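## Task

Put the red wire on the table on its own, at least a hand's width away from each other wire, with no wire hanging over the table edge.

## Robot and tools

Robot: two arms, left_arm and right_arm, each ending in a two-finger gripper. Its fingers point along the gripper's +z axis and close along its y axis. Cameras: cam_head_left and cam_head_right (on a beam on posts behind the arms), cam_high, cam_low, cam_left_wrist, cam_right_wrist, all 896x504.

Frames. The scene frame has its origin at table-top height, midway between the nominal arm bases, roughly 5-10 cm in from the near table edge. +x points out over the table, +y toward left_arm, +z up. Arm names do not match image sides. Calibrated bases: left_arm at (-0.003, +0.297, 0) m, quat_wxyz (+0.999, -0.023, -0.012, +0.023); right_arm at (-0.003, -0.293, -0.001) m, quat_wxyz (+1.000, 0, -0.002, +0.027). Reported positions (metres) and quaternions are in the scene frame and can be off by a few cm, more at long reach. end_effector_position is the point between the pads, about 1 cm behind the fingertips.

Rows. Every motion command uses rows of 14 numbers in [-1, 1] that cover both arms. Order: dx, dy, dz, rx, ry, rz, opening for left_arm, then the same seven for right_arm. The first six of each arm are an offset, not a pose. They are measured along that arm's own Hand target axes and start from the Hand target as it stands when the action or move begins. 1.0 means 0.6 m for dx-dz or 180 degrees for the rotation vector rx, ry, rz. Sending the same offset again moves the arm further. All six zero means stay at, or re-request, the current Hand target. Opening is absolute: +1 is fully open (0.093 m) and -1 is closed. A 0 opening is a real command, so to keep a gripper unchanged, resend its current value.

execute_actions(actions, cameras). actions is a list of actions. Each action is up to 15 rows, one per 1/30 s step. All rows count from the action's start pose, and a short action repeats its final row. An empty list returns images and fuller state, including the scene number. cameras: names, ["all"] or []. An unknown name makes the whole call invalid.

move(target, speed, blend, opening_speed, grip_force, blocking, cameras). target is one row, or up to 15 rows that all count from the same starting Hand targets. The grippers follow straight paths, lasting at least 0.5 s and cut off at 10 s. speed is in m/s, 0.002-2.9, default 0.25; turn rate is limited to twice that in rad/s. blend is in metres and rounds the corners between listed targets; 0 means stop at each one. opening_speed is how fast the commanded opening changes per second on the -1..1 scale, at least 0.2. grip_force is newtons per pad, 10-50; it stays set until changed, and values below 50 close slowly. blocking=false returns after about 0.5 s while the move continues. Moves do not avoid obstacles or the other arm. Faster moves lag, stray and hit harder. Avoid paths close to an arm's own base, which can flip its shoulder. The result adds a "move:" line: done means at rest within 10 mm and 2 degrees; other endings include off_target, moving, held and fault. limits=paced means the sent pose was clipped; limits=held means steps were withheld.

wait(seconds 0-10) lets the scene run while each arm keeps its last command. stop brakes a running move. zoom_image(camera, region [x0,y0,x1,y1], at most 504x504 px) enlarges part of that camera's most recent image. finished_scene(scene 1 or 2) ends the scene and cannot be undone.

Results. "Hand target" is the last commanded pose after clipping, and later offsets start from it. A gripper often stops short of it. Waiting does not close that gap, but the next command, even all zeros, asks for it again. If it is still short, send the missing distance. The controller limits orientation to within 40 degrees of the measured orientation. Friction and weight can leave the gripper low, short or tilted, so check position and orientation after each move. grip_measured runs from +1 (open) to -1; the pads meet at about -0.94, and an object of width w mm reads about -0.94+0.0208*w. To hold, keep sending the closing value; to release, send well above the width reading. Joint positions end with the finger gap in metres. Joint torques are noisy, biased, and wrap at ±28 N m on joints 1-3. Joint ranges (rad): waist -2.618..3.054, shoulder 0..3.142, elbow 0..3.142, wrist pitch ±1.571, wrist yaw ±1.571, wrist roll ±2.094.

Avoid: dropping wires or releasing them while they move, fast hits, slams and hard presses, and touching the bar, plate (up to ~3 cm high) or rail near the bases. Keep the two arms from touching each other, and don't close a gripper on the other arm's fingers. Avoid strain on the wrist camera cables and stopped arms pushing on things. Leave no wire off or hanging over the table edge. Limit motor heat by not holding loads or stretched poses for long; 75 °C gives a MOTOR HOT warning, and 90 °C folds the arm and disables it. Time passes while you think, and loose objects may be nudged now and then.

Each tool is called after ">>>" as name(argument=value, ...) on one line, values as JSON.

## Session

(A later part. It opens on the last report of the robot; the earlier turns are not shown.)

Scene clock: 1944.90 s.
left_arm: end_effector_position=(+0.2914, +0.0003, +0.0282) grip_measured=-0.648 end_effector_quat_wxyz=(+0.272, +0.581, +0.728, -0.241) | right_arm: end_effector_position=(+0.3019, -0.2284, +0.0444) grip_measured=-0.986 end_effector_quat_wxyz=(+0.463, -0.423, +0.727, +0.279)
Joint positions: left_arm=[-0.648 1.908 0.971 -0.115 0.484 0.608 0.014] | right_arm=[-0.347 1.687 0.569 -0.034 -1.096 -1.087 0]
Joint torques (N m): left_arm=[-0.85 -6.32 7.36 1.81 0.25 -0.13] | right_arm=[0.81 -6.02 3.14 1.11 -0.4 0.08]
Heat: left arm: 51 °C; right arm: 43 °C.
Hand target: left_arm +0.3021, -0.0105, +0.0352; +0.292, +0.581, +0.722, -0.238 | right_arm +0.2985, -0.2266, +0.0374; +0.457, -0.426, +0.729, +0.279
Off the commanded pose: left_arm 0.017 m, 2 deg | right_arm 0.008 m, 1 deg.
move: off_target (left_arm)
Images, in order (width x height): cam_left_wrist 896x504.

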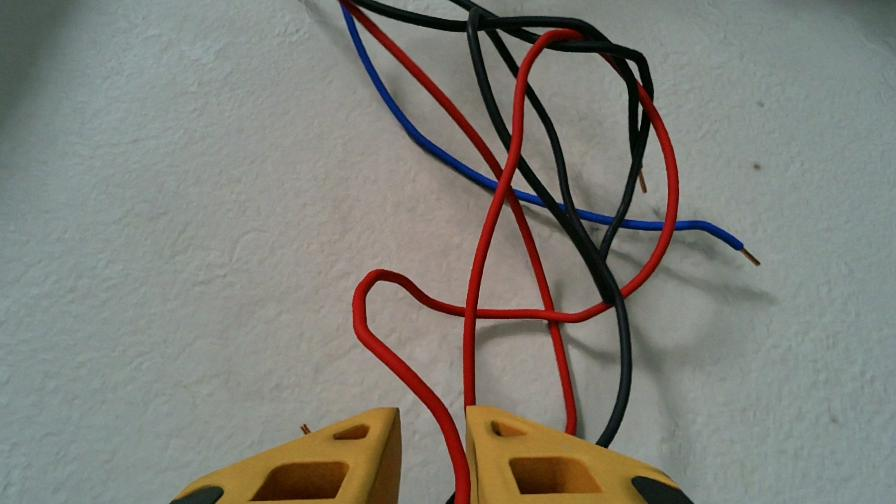

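>>> move(target=[[0,0,0,0,0,0,-1,0,0,0,0,0,0,-1],[-0.09,0,-0.07,0,0,0,-1,0,0,0,0,0,0,-1]], speed=0.1, cameras=["cam_left_wrist","cam_high","cam_right_wrist"])

>>> zoom_image(camera="cam_left_wrist", region=[250, 50, 700, 504])

Scene clock: 1949.80 s.
left_arm: end_effector_position=(+0.2980, -0.0114, +0.0778) grip_measured=-0.967 end_effector_quat_wxyz=(+0.262, +0.581, +0.732, -0.241) | right_arm: end_effector_position=(+0.3020, -0.2284, +0.0444) grip_measured=-0.986 end_effector_quat_wxyz=(+0.463, -0.423, +0.727, +0.279)
Joint positions: left_arm=[-0.669 1.856 1.143 -0.351 0.473 0.587 0] | right_arm=[-0.347 1.687 0.569 -0.033 -1.096 -1.087 0]
Joint torques (N m): left_arm=[-0.88 -10.4 7.71 1.5 0.22 -0.13] | right_arm=[0.92 -5.96 3.18 1.07 -0.46 0.03]
Heat: left arm: 51 °C; right arm: 43 °C.
Hand target: left_arm +0.3043, -0.0195, +0.1029; +0.292, +0.581, +0.721, -0.239 | right_arm +0.2985, -0.2266, +0.0374; +0.457, -0.426, +0.729, +0.279
Off the commanded pose: left_arm 0.027 m, 4 deg | right_arm 0.008 m, 1 deg.
move: off_target (left_arm)
Images, in order (width x height): cam_high 896x504, cam_left_wrist 896x504, cam_right_wrist 896x504.

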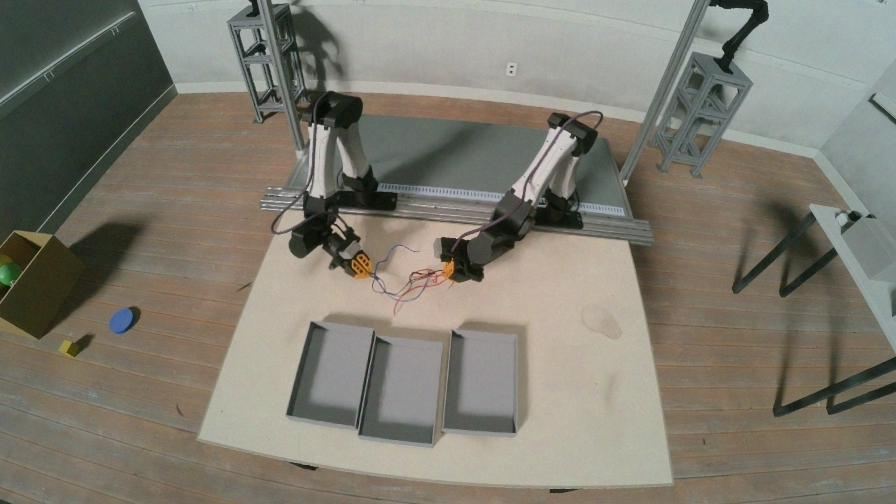

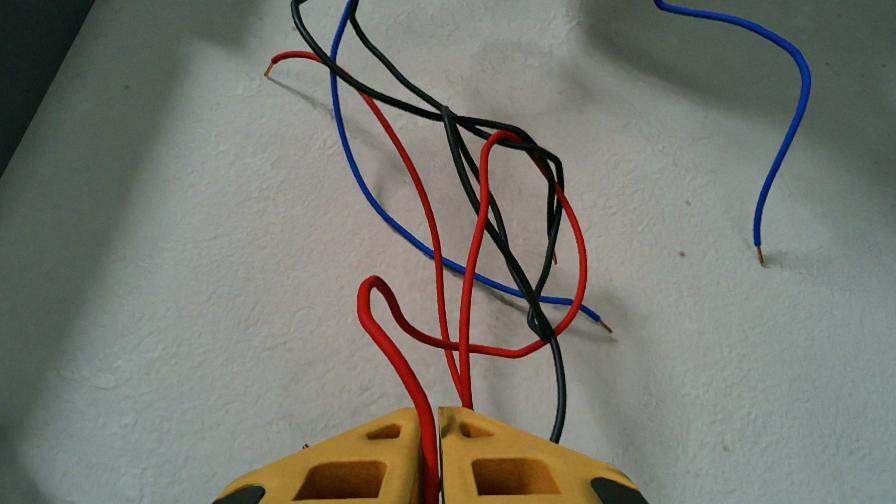

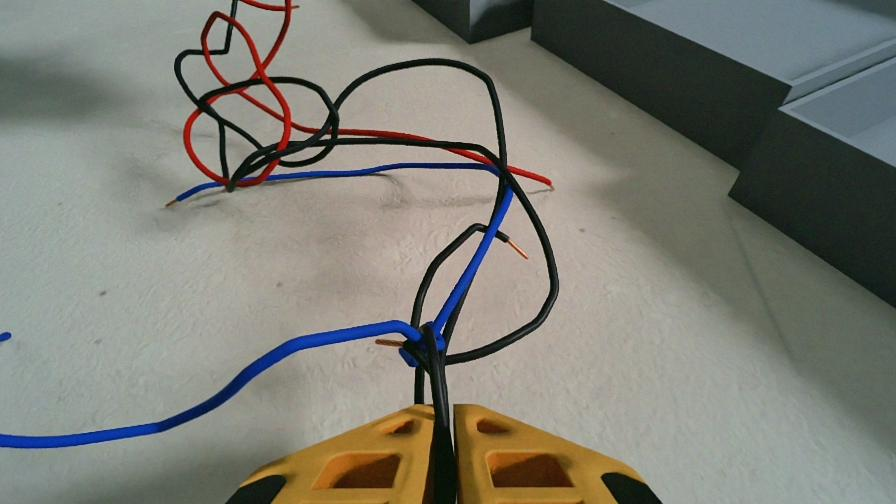

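Scaled by 1.110 from the camera's 896x504 image, which has a finer 1280x720 frame.

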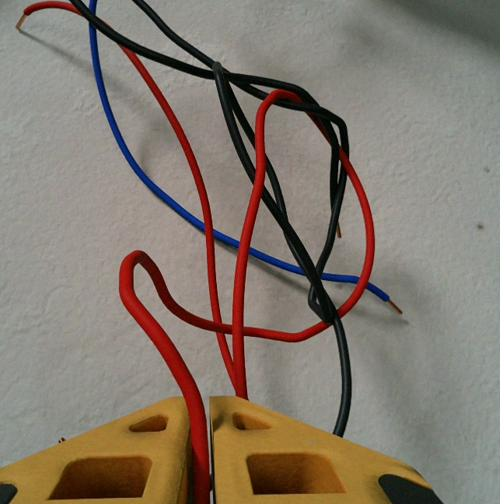

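>>> move(target=[-0.17,0.06,-0.16,0,0,0,-1,0,0,0,0,0,0,-1], speed=0.12, cameras=["cam_left_wrist","cam_high","cam_right_wrist"])

>>> zoom_image(camera="cam_left_wrist", region=[250, 50, 700, 504])

>>> zoom_image(camera="cam_high", region=[350, 220, 500, 320])

Scene clock: 1959.60 s.
left_arm: end_effector_position=(+0.3355, -0.0145, +0.2365) grip_measured=-0.967 end_effector_quat_wxyz=(+0.281, +0.576, +0.730, -0.237) | right_arm: end_effector_position=(+0.3021, -0.2285, +0.0444) grip_measured=-0.986 end_effector_quat_wxyz=(+0.463, -0.423, +0.727, +0.279)
Joint positions: left_arm=[-0.632 1.887 1.812 -0.962 0.483 0.612 0] | right_arm=[-0.347 1.687 0.569 -0.032 -1.096 -1.087 0]
Joint torques (N m): left_arm=[0.32 -7.1 8.39 1.51 0.39 0.15] | right_arm=[0.61 -6 3.3 1.14 -0.48 0.02]
Motor temperatures (°C): left_arm=[25 55 42 37 27 25 27] | right_arm=[26 43 38 33 28 23 32]
Heat: left arm: 55 °C; right arm: 43 °C.
Hand target: left_arm +0.3415, -0.0175, +0.2427; +0.292, +0.581, +0.721, -0.239 | right_arm +0.2985, -0.2265, +0.0374; +0.457, -0.426, +0.729, +0.279
Off the commanded pose: left_arm 0.009 m, 2 deg | right_arm 0.008 m, 1 deg.
move: done
Images, in order (width x height): cam_high 896x504, cam_left_wrist 896x504, cam_right_wrist 896x504.

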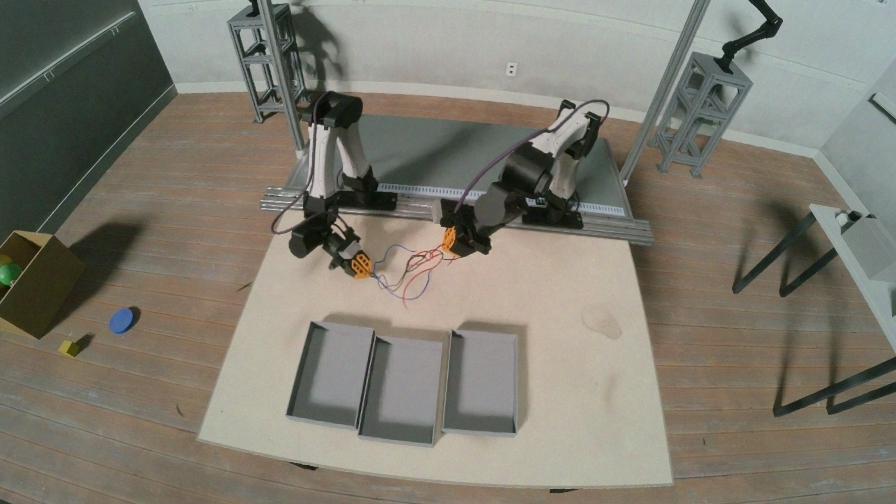

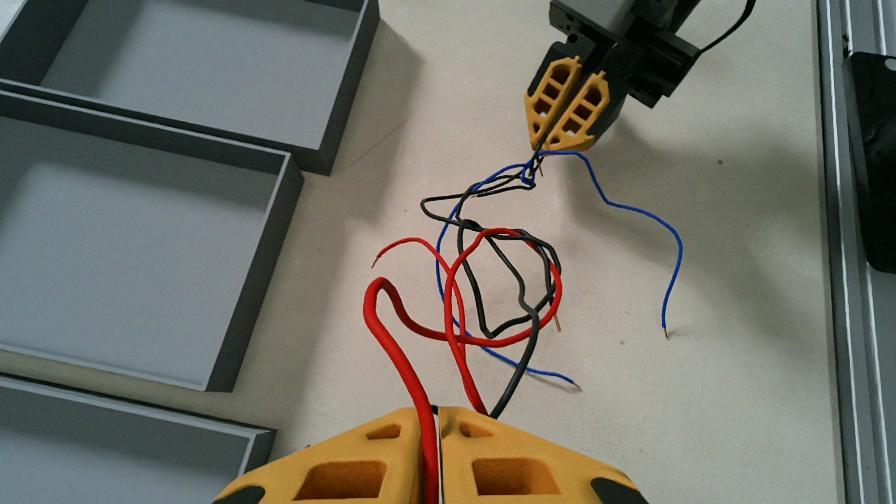

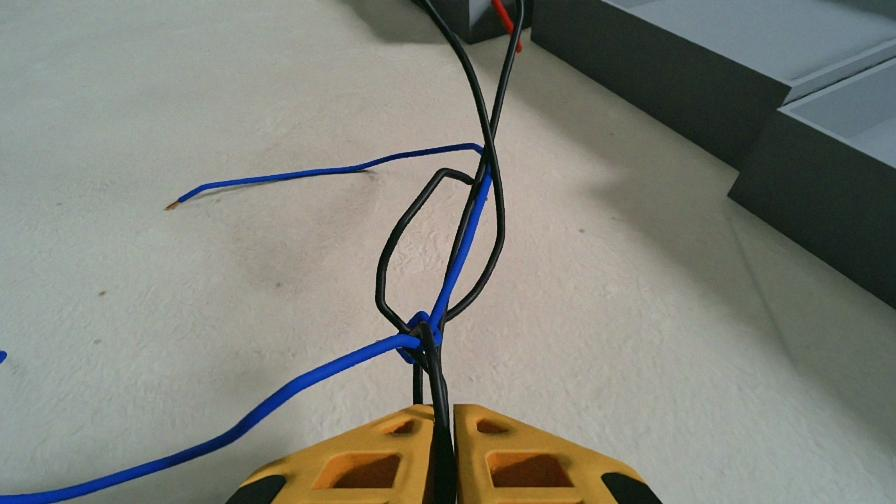

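Scaled by 1.110 from the camera's 896x504 image, which has a finer 1280x720 frame.

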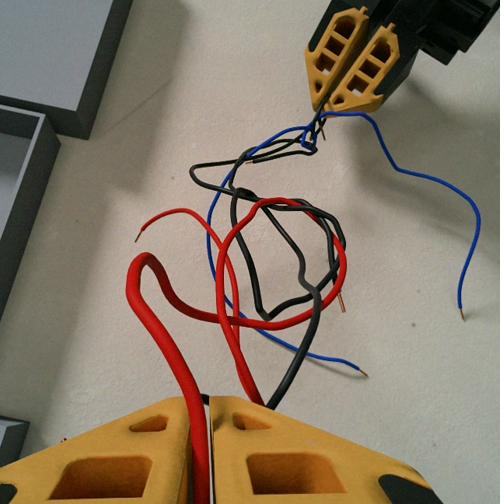

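Scaled by 3.360 from the camera's 896x504 image, which has a finer 1280x720 frame.

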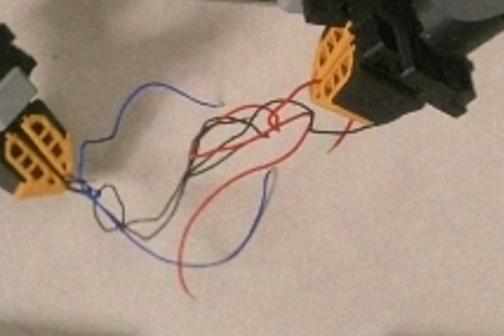

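>>> move(target=[0.15,0.006,-0.212,0,0,0,-1,0,0,0,0,0,0,-1], speed=0.12, cameras=["cam_left_wrist","cam_high","cam_low"])

>>> zoom_image(camera="cam_left_wrist", region=[250, 50, 700, 504])

>>> zoom_image(camera="cam_high", region=[350, 200, 530, 320])

>>> zoom_image(camera="cam_low", region=[215, 100, 375, 280])

Scene clock: 1966.87 s.
left_arm: end_effector_position=(+0.3154, +0.1301, +0.2534) grip_measured=-0.967 end_effector_quat_wxyz=(+0.266, +0.575, +0.733, -0.248) | right_arm: end_effector_position=(+0.3020, -0.2268, +0.0455) grip_measured=-0.986 end_effector_quat_wxyz=(+0.465, -0.425, +0.724, +0.281)
Joint positions: left_arm=[-0.273 1.694 1.704 -1.293 0.643 1.001 0] | right_arm=[-0.343 1.687 0.569 -0.03 -1.103 -1.087 0]
Joint torques (N m): left_arm=[0.42 -9.24 6.35 0.98 0.47 0.1] | right_arm=[0.51 -5.97 3.32 1.05 -0.38 0.04]
Heat: left arm: 54 °C; right arm: 43 °C.
Hand target: left_arm +0.3128, +0.1331, +0.2709; +0.292, +0.581, +0.721, -0.239 | right_arm +0.2985, -0.2265, +0.0374; +0.457, -0.426, +0.729, +0.279
Off the commanded pose: left_arm 0.018 m, 4 deg | right_arm 0.009 m, 1 deg.
move: off_target (left_arm)
Images, in order (width x height): cam_high 896x504, cam_low 896x504, cam_left_wrist 896x504.

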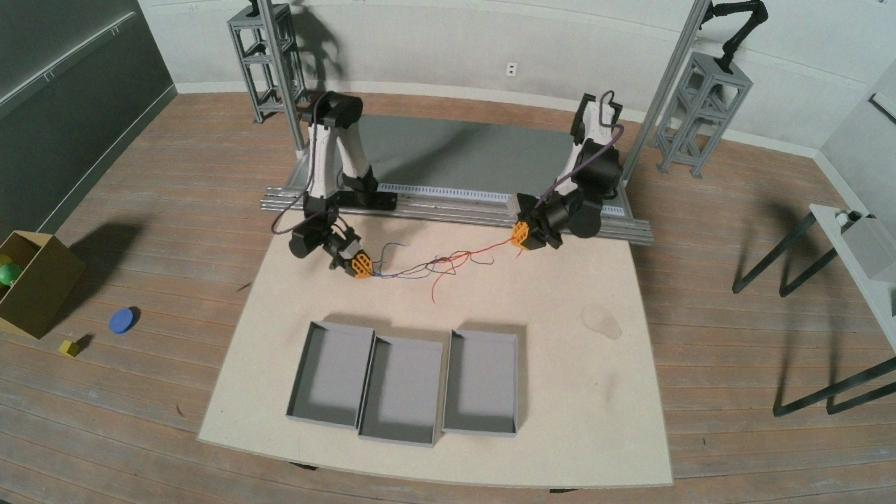

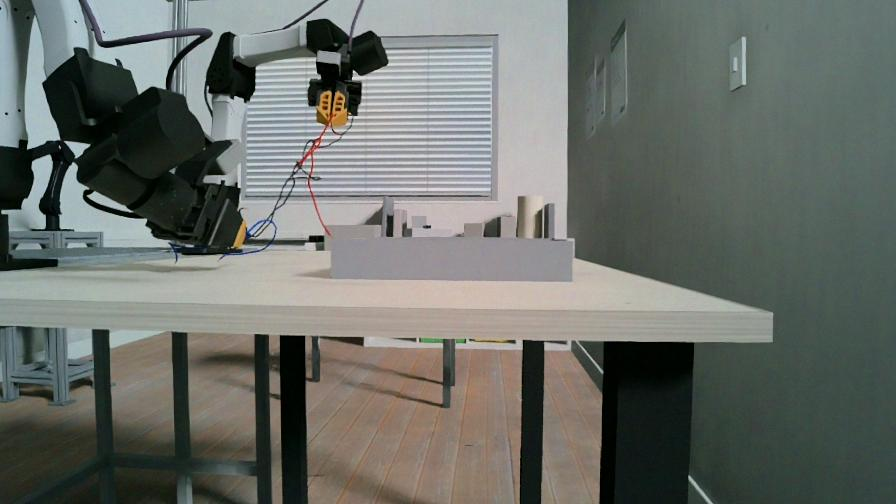

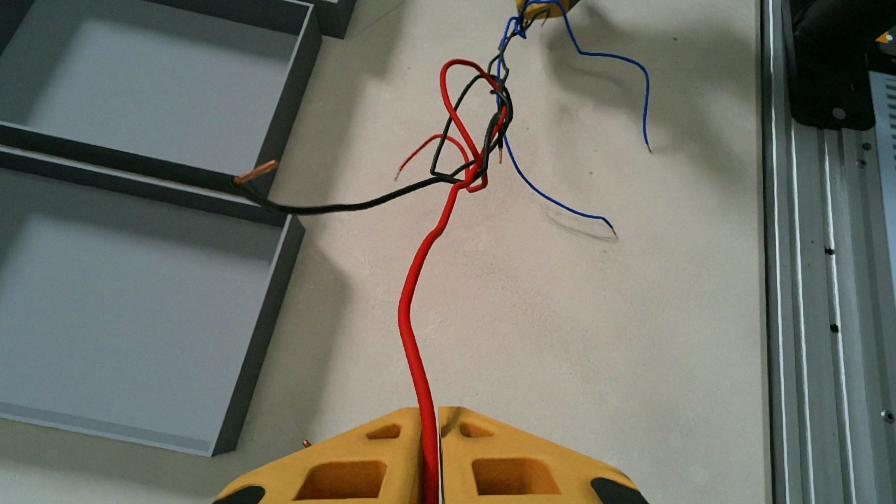

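Scaled by 1.110 from the camera's 896x504 image, which has a finer 1280x720 frame.

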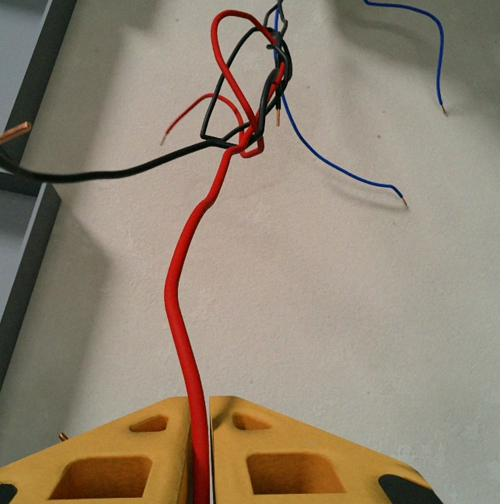

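Scaled by 2.800 from the camera's 896x504 image, which has a finer 1280x720 frame.

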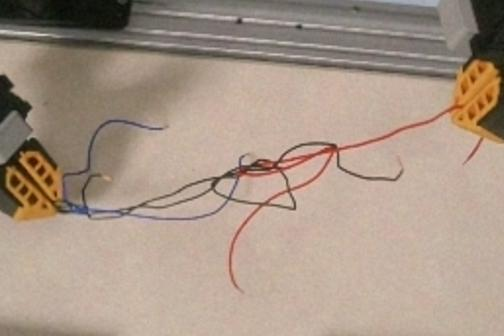

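Scaled by 2.800 from the camera's 896x504 image, which has a finer 1280x720 frame.

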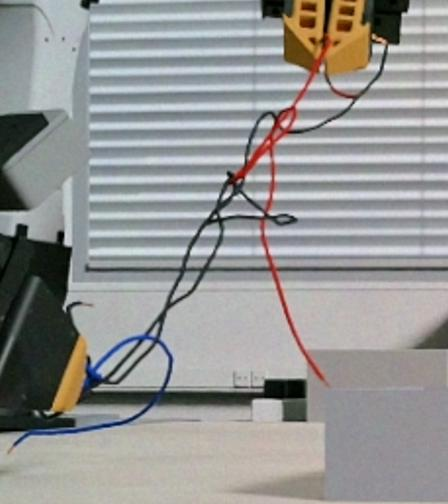

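>>> move(target=[0.04,0.006,-0.15,0,0,0,-1,0,0,0,0,0,0,-1], speed=0.08, cameras=["cam_left_wrist","cam_high","cam_low"])

>>> zoom_image(camera="cam_left_wrist", region=[350, 0, 650, 300])

>>> zoom_image(camera="cam_high", region=[350, 200, 530, 320])

>>> zoom_image(camera="cam_low", region=[215, 80, 395, 280])

Scene clock: 1973.63 s.
left_arm: end_effector_position=(+0.3036, +0.2113, +0.3050) grip_measured=-0.967 end_effector_quat_wxyz=(+0.308, +0.557, +0.738, -0.226) | right_arm: end_effector_position=(+0.3018, -0.2265, +0.0460) grip_measured=-0.986 end_effector_quat_wxyz=(+0.466, -0.425, +0.723, +0.283)
Joint positions: left_arm=[-0.015 1.653 1.881 -1.58 0.706 1.24 0] | right_arm=[-0.343 1.687 0.569 -0.03 -1.106 -1.087 0]
Joint torques (N m): left_arm=[0.38 -7.58 6 0.77 0.55 0.11] | right_arm=[0.7 -6.06 2.86 1 -0.35 -0.06]
Motor temperatures (°C): left_arm=[25 55 42 36 28 25 27] | right_arm=[26 43 37 33 27 23 32]
Heat: left arm: 55 °C; right arm: 43 °C.
Hand target: left_arm +0.2995, +0.2122, +0.3185; +0.292, +0.581, +0.722, -0.239 | right_arm +0.2985, -0.2265, +0.0374; +0.457, -0.426, +0.729, +0.279
Off the commanded pose: left_arm 0.014 m, 4 deg | right_arm 0.009 m, 1 deg.
joint sent to its limit (left arm) — joint 4 (wrist pitch), lower limit. The joint targets are off in orientation, not in position.
move: off_target (left_arm)
Images, in order (width x height): cam_high 896x504, cam_low 896x504, cam_left_wrist 896x504.

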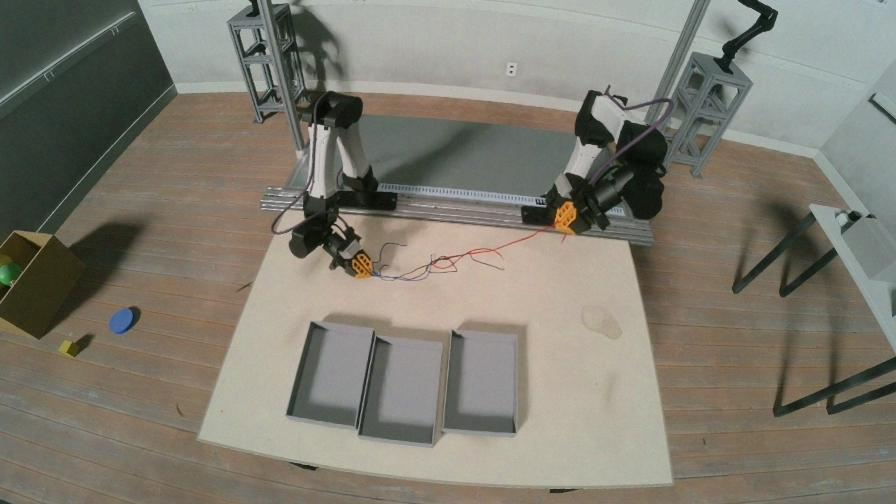

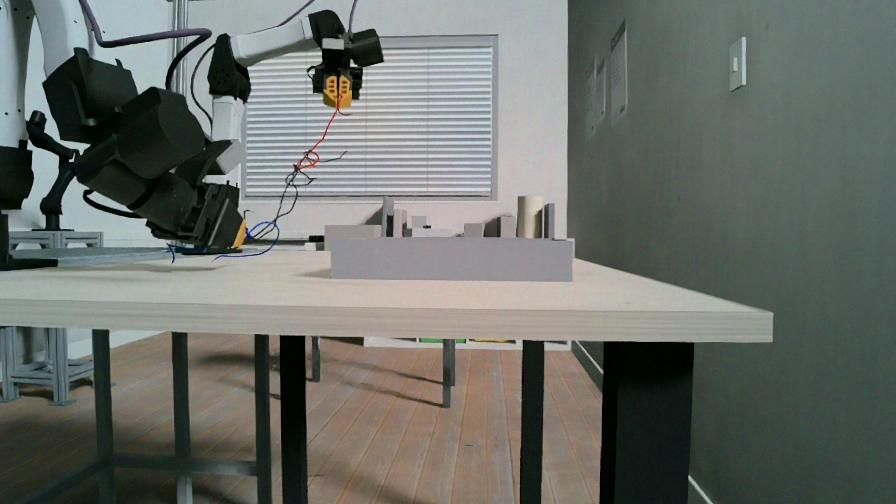

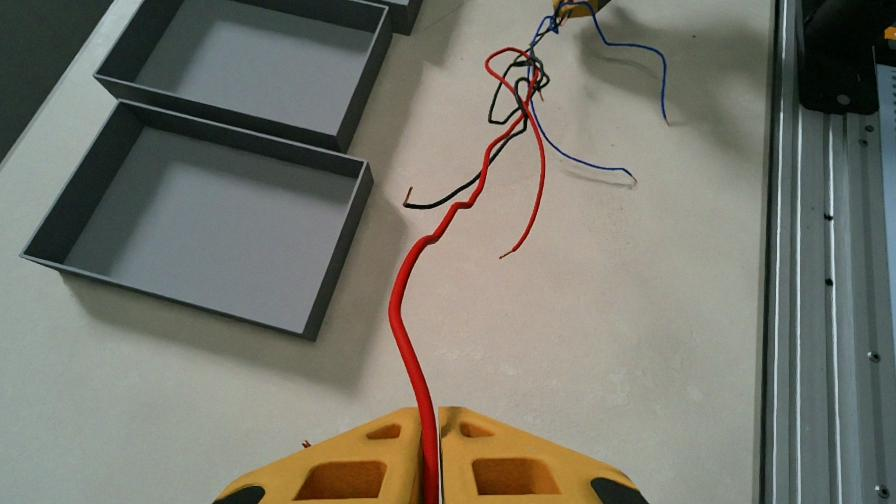

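Scaled by 1.680 from the camera's 896x504 image, which has a finer 1280x720 frame.

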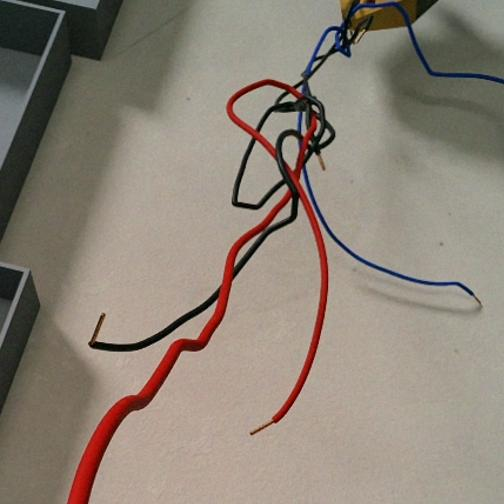

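Scaled by 2.800 from the camera's 896x504 image, which has a finer 1280x720 frame.

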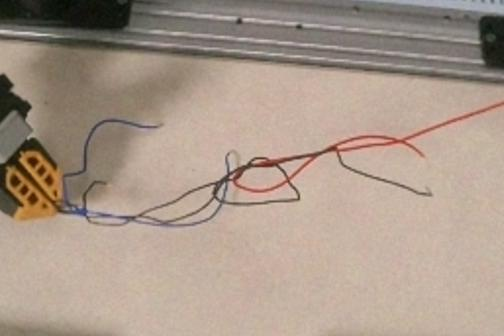

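Scaled by 2.520 from the camera's 896x504 image, which has a finer 1280x720 frame.

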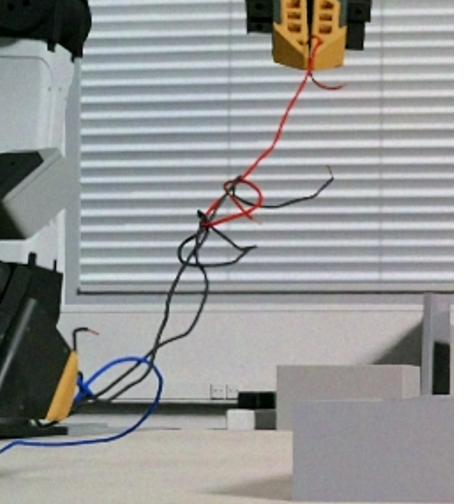

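>>> move(target=[0,0,-0.03,0,0,0,-1,0.058,-0.08,-0.133,0,0,0,-1], speed=0.08, cameras=["cam_left_wrist","cam_high","cam_low"])

>>> zoom_image(camera="cam_left_wrist", region=[350, 0, 650, 300])

>>> zoom_image(camera="cam_high", region=[350, 200, 600, 320])

Scene clock: 1981.00 s.
left_arm: end_effector_position=(+0.3005, +0.2209, +0.3135) grip_measured=-0.967 end_effector_quat_wxyz=(+0.323, +0.545, +0.741, -0.222) | right_arm: end_effector_position=(+0.2953, -0.3162, +0.0453) grip_measured=-0.986 end_effector_quat_wxyz=(+0.462, -0.415, +0.726, +0.295)
Joint positions: left_arm=[0.023 1.628 1.881 -1.588 0.724 1.244 0] | right_arm=[-0.668 1.95 0.941 -0.855 -1.139 -1.842 0]
Joint torques (N m): left_arm=[0.81 -7.92 6.67 0.91 0.51 0.12] | right_arm=[-1.13 -7.6 5.35 -0.13 -0.29 -0.01]
Heat: left arm: 54 °C; right arm: 43 °C.
Hand target: left_arm +0.2970, +0.2245, +0.3314; +0.292, +0.581, +0.721, -0.238 | right_arm +0.2987, -0.3259, +0.0391; +0.457, -0.426, +0.729, +0.279
Off the commanded pose: left_arm 0.019 m, 6 deg | right_arm 0.012 m, 2 deg.
joint read past its limit (left arm) — joint 4 (wrist pitch), lower limit.
joint sent to its limit (left arm) — joint 4 (wrist pitch), lower limit. The joint targets are off in orientation, not in position.
move: off_target (left_arm, right_arm)
Images, in order (width x height): cam_high 896x504, cam_low 896x504, cam_left_wrist 896x504.

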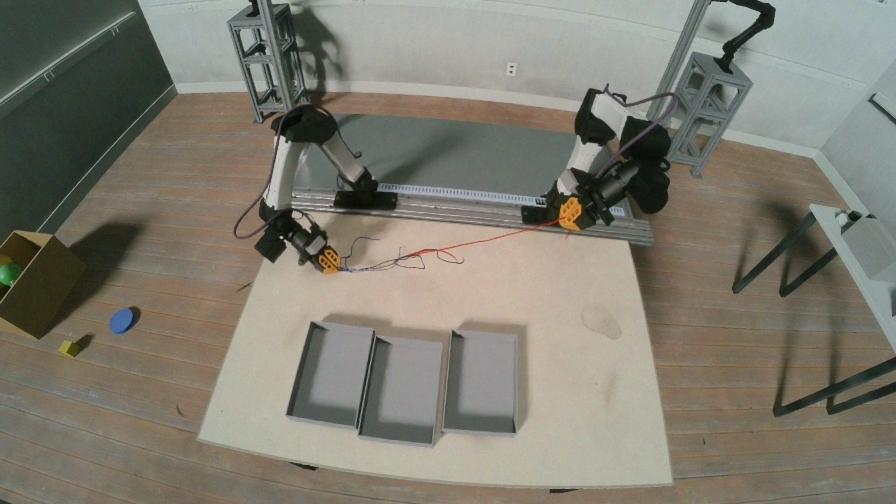

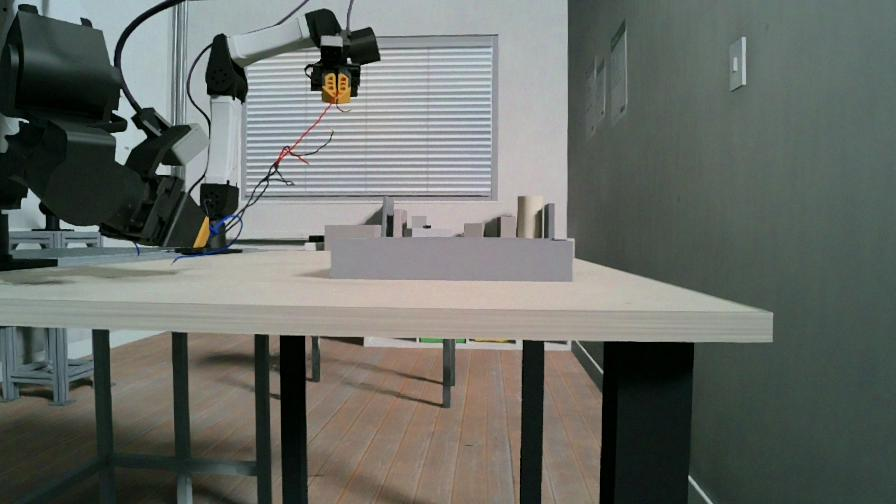

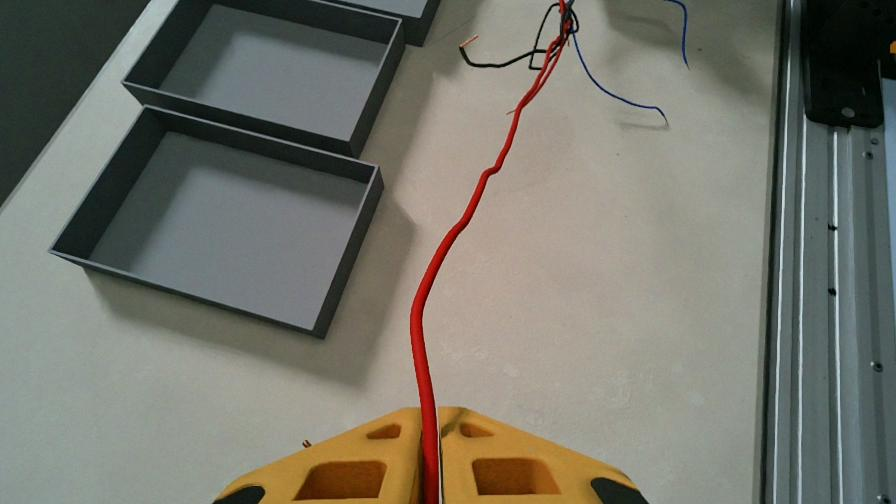

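Scaled by 1.680 from the camera's 896x504 image, which has a finer 1280x720 frame.

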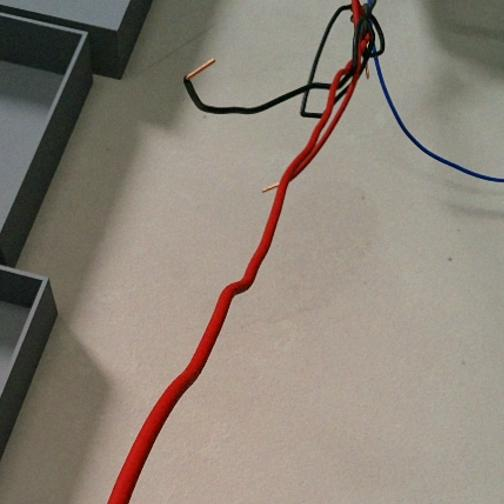

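Scaled by 2.016 from the camera's 896x504 image, which has a finer 1280x720 frame.

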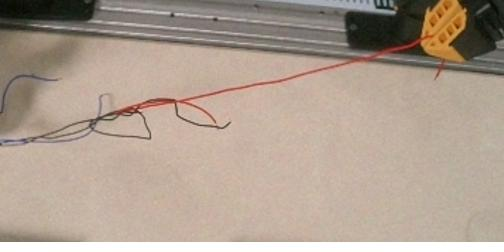

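>>> move(target=[0.183,0.133,0.072,0,0,0,-1,0.022,-0.032,-0.053,0,0,0,-1], speed=0.08, cameras=["cam_left_wrist","cam_high","cam_low"])

>>> zoom_image(camera="cam_left_wrist", region=[350, 0, 650, 300])

>>> zoom_image(camera="cam_high", region=[330, 200, 630, 340])

Scene clock: 2017.77 s.
left_arm: end_effector_position=(+0.3560, +0.2783, +0.2201) grip_measured=-0.967 end_effector_quat_wxyz=(+0.288, +0.571, +0.724, -0.257) | right_arm: end_effector_position=(+0.2959, -0.3525, +0.0477) grip_measured=-0.986 end_effector_quat_wxyz=(+0.460, -0.413, +0.727, +0.299)
Joint positions: left_arm=[0.191 1.936 1.886 -1.594 0.74 1.595 0] | right_arm=[-0.765 2.069 1.113 -1.107 -1.1 -2.049 0]
Joint torques (N m): left_arm=[1.22 -7.09 7.62 0.29 0.3 0.14] | right_arm=[-1.63 -8.72 5.41 -0.33 -0.26 -0.06]
Heat: left arm: 53 °C; right arm: 45 °C.
Hand target: left_arm +0.3641, +0.2884, +0.2233; +0.292, +0.581, +0.721, -0.239 | right_arm +0.2990, -0.3653, +0.0404; +0.457, -0.426, +0.729, +0.279
Off the commanded pose: left_arm 0.013 m, 2 deg | right_arm 0.015 m, 3 deg.
joint read past its limit (left arm) — joint 4 (wrist pitch), lower limit.
joint sent to its limit (left arm) — joint 4 (wrist pitch), lower limit. The joint targets still meet the commanded pose.
move: off_target (left_arm, right_arm)
Images, in order (width x height): cam_high 896x504, cam_low 896x504, cam_left_wrist 896x504.

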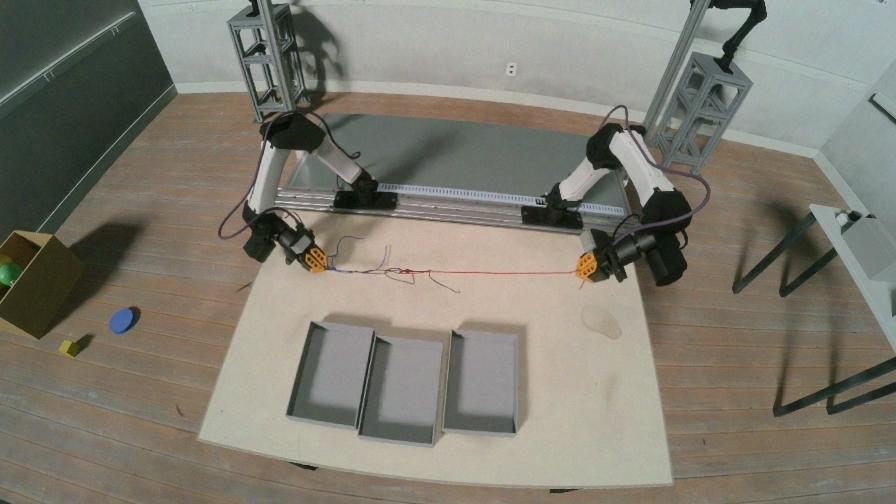

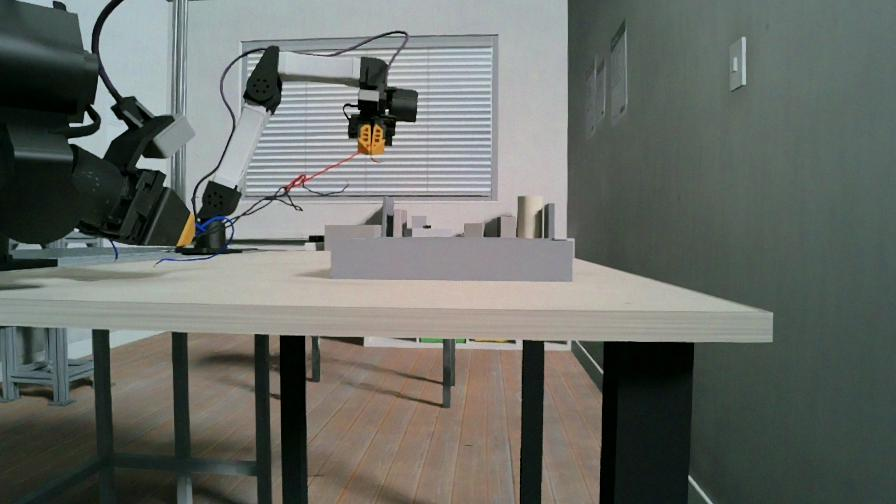

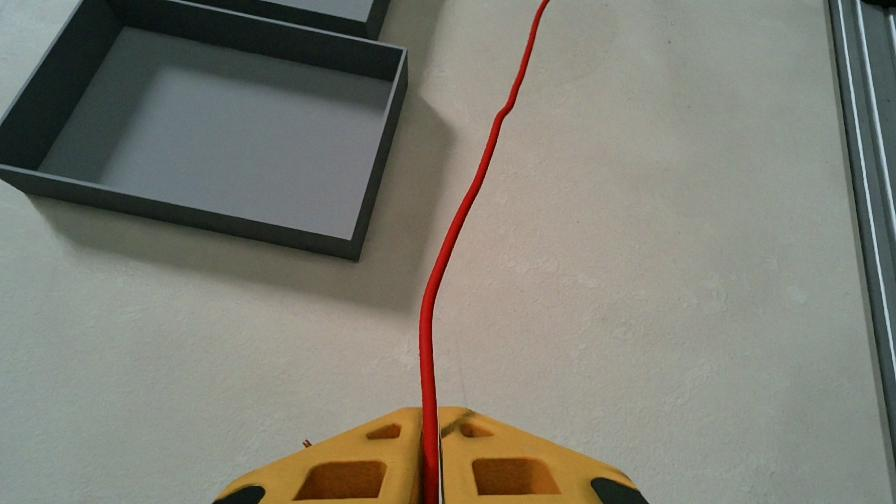

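Scaled by 1.680 from the camera's 896x504 image, which has a finer 1280x720 frame.

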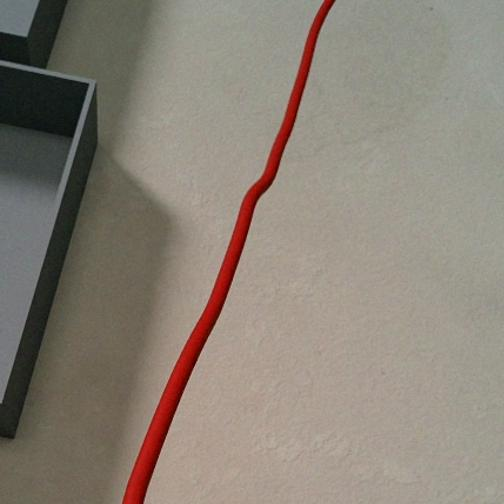

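Scaled by 1.680 from the camera's 896x504 image, which has a finer 1280x720 frame.

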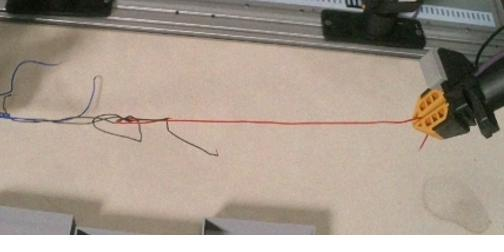

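>>> move(target=[0.22,0.007,-0.0415,-0.172,-0.008,-0.18,-1,0,0,0,0,0,0,-1], speed=0.1, cameras=["cam_high","cam_low"])

>>> zoom_image(camera="cam_high", region=[330, 200, 650, 340])

Scene clock: 2027.70 s.
left_arm: end_effector_position=(+0.3433, +0.3958, +0.1370) grip_measured=-0.967 end_effector_quat_wxyz=(+0.350, +0.257, +0.890, -0.137) | right_arm: end_effector_position=(+0.2957, -0.3590, +0.0443) grip_measured=-0.986 end_effector_quat_wxyz=(+0.455, -0.419, +0.731, +0.289)
Joint positions: left_arm=[0.501 1.619 1.185 -0.811 0.659 1.007 0] | right_arm=[-0.778 2.071 1.12 -1.095 -1.079 -2.051 0]
Joint torques (N m): left_arm=[0.13 -8.8 5.31 1.27 0.36 -0.14] | right_arm=[-0.47 -9.02 5.15 -0.39 -0.46 -0.02]
Heat: left arm: 54 °C; right arm: 46 °C.
Hand target: left_arm +0.3443, +0.3986, +0.1490; +0.366, +0.258, +0.886, -0.118 | right_arm +0.2990, -0.3653, +0.0404; +0.457, -0.426, +0.729, +0.279
Off the commanded pose: left_arm 0.012 m, 3 deg | right_arm 0.008 m, 1 deg.
move: off_target (left_arm)
Images, in order (width x height): cam_high 896x504, cam_low 896x504.

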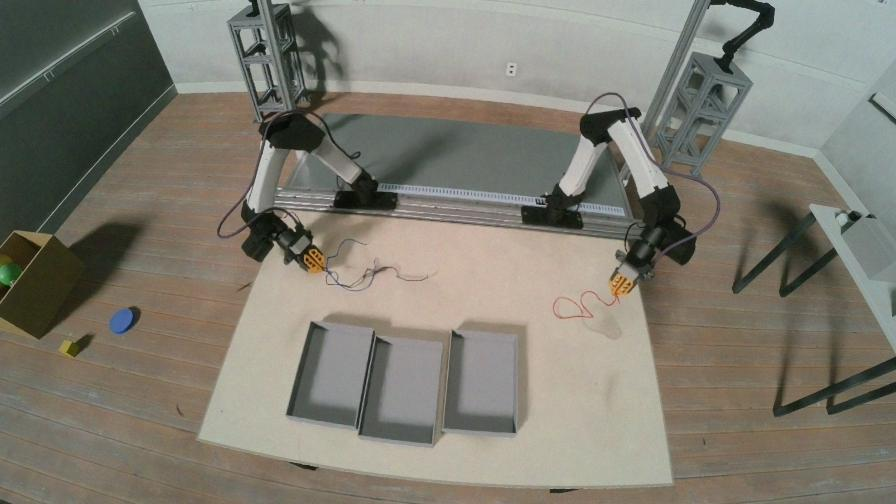

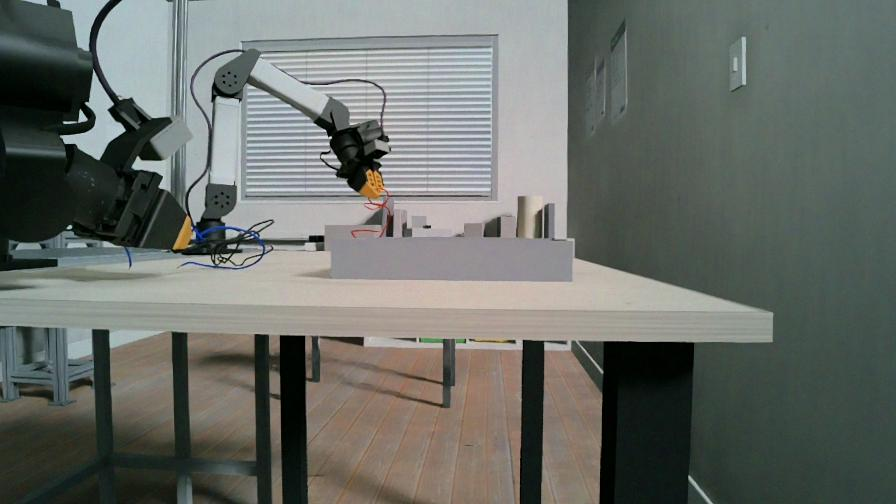

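Scaled by 1.575 from the camera's 896x504 image, which has a finer 1280x720 frame.

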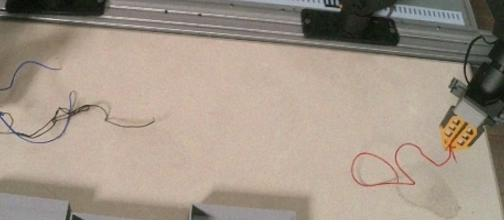

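>>> move(target=[0.135,0.004,0.134,0,0,0,-1,0.024,0,0.011,0,0,0,-1], speed=0.1, cameras=["cam_low","cam_left_wrist","cam_right_wrist"])

Scene clock: 2034.90 s.
left_arm: end_effector_position=(+0.3425, +0.3971, +0.0369) grip_measured=-0.967 end_effector_quat_wxyz=(+0.361, +0.253, +0.889, -0.123) | right_arm: end_effector_position=(+0.2989, -0.3618, +0.0303) grip_measured=-0.986 end_effector_quat_wxyz=(+0.457, -0.423, +0.730, +0.283)
Joint positions: left_arm=[0.521 1.75 0.89 -0.353 0.659 1.007 0] | right_arm=[-0.778 2.112 1.12 -1.041 -1.078 -2.052 0]
Joint torques (N m): left_arm=[0.2 -5.41 4.68 1.34 0.44 0.12] | right_arm=[-0.5 -9.25 3.59 -0.42 -0.51 -0.04]
Heat: left arm: 53 °C; right arm: 46 °C.
Hand target: left_arm +0.3443, +0.3986, +0.0348; +0.366, +0.258, +0.886, -0.118 | right_arm +0.2986, -0.3653, +0.0246; +0.457, -0.426, +0.729, +0.279
Off the commanded pose: left_arm 0.003 m, 1 deg | right_arm 0.007 m, 1 deg.
move: done
Images, in order (width x height): cam_low 896x504, cam_left_wrist 896x504, cam_right_wrist 896x504.

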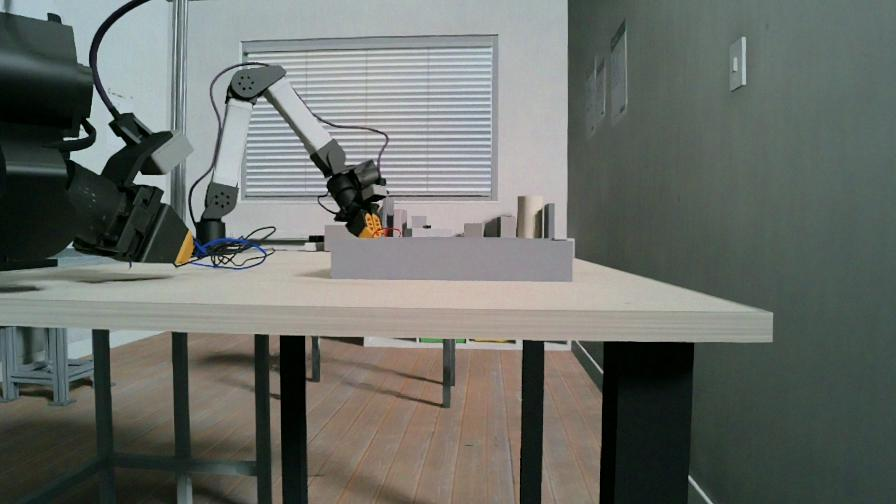

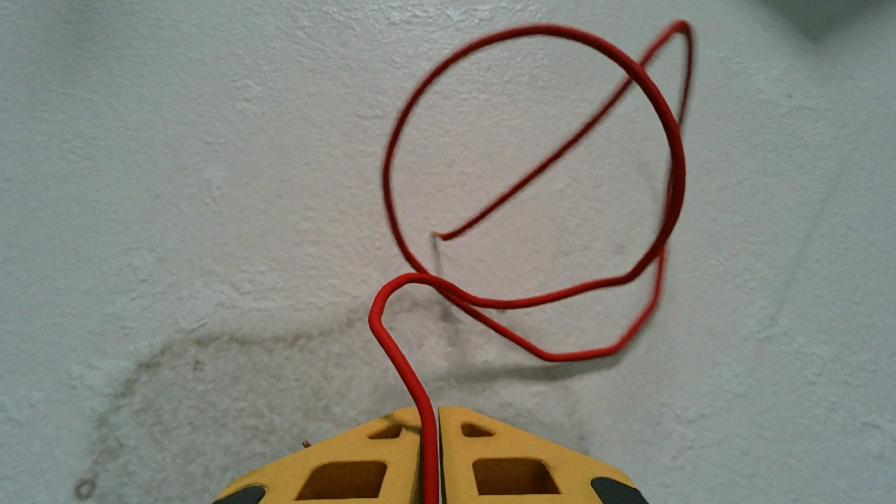

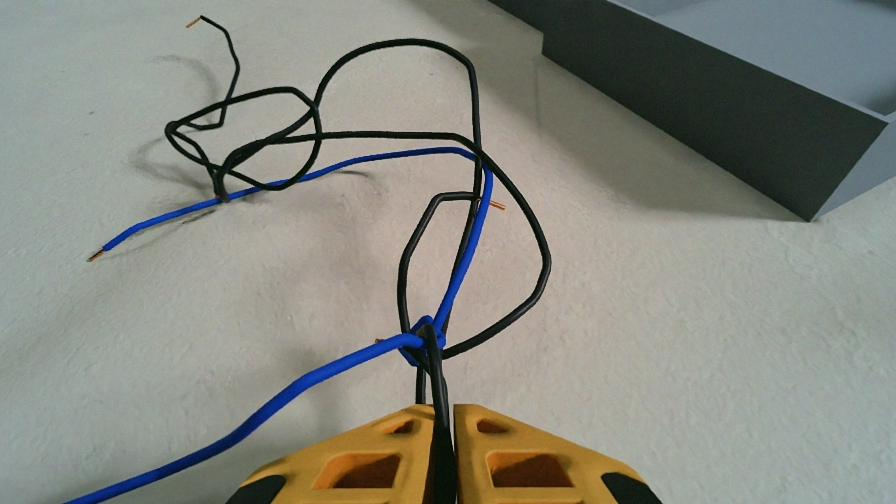

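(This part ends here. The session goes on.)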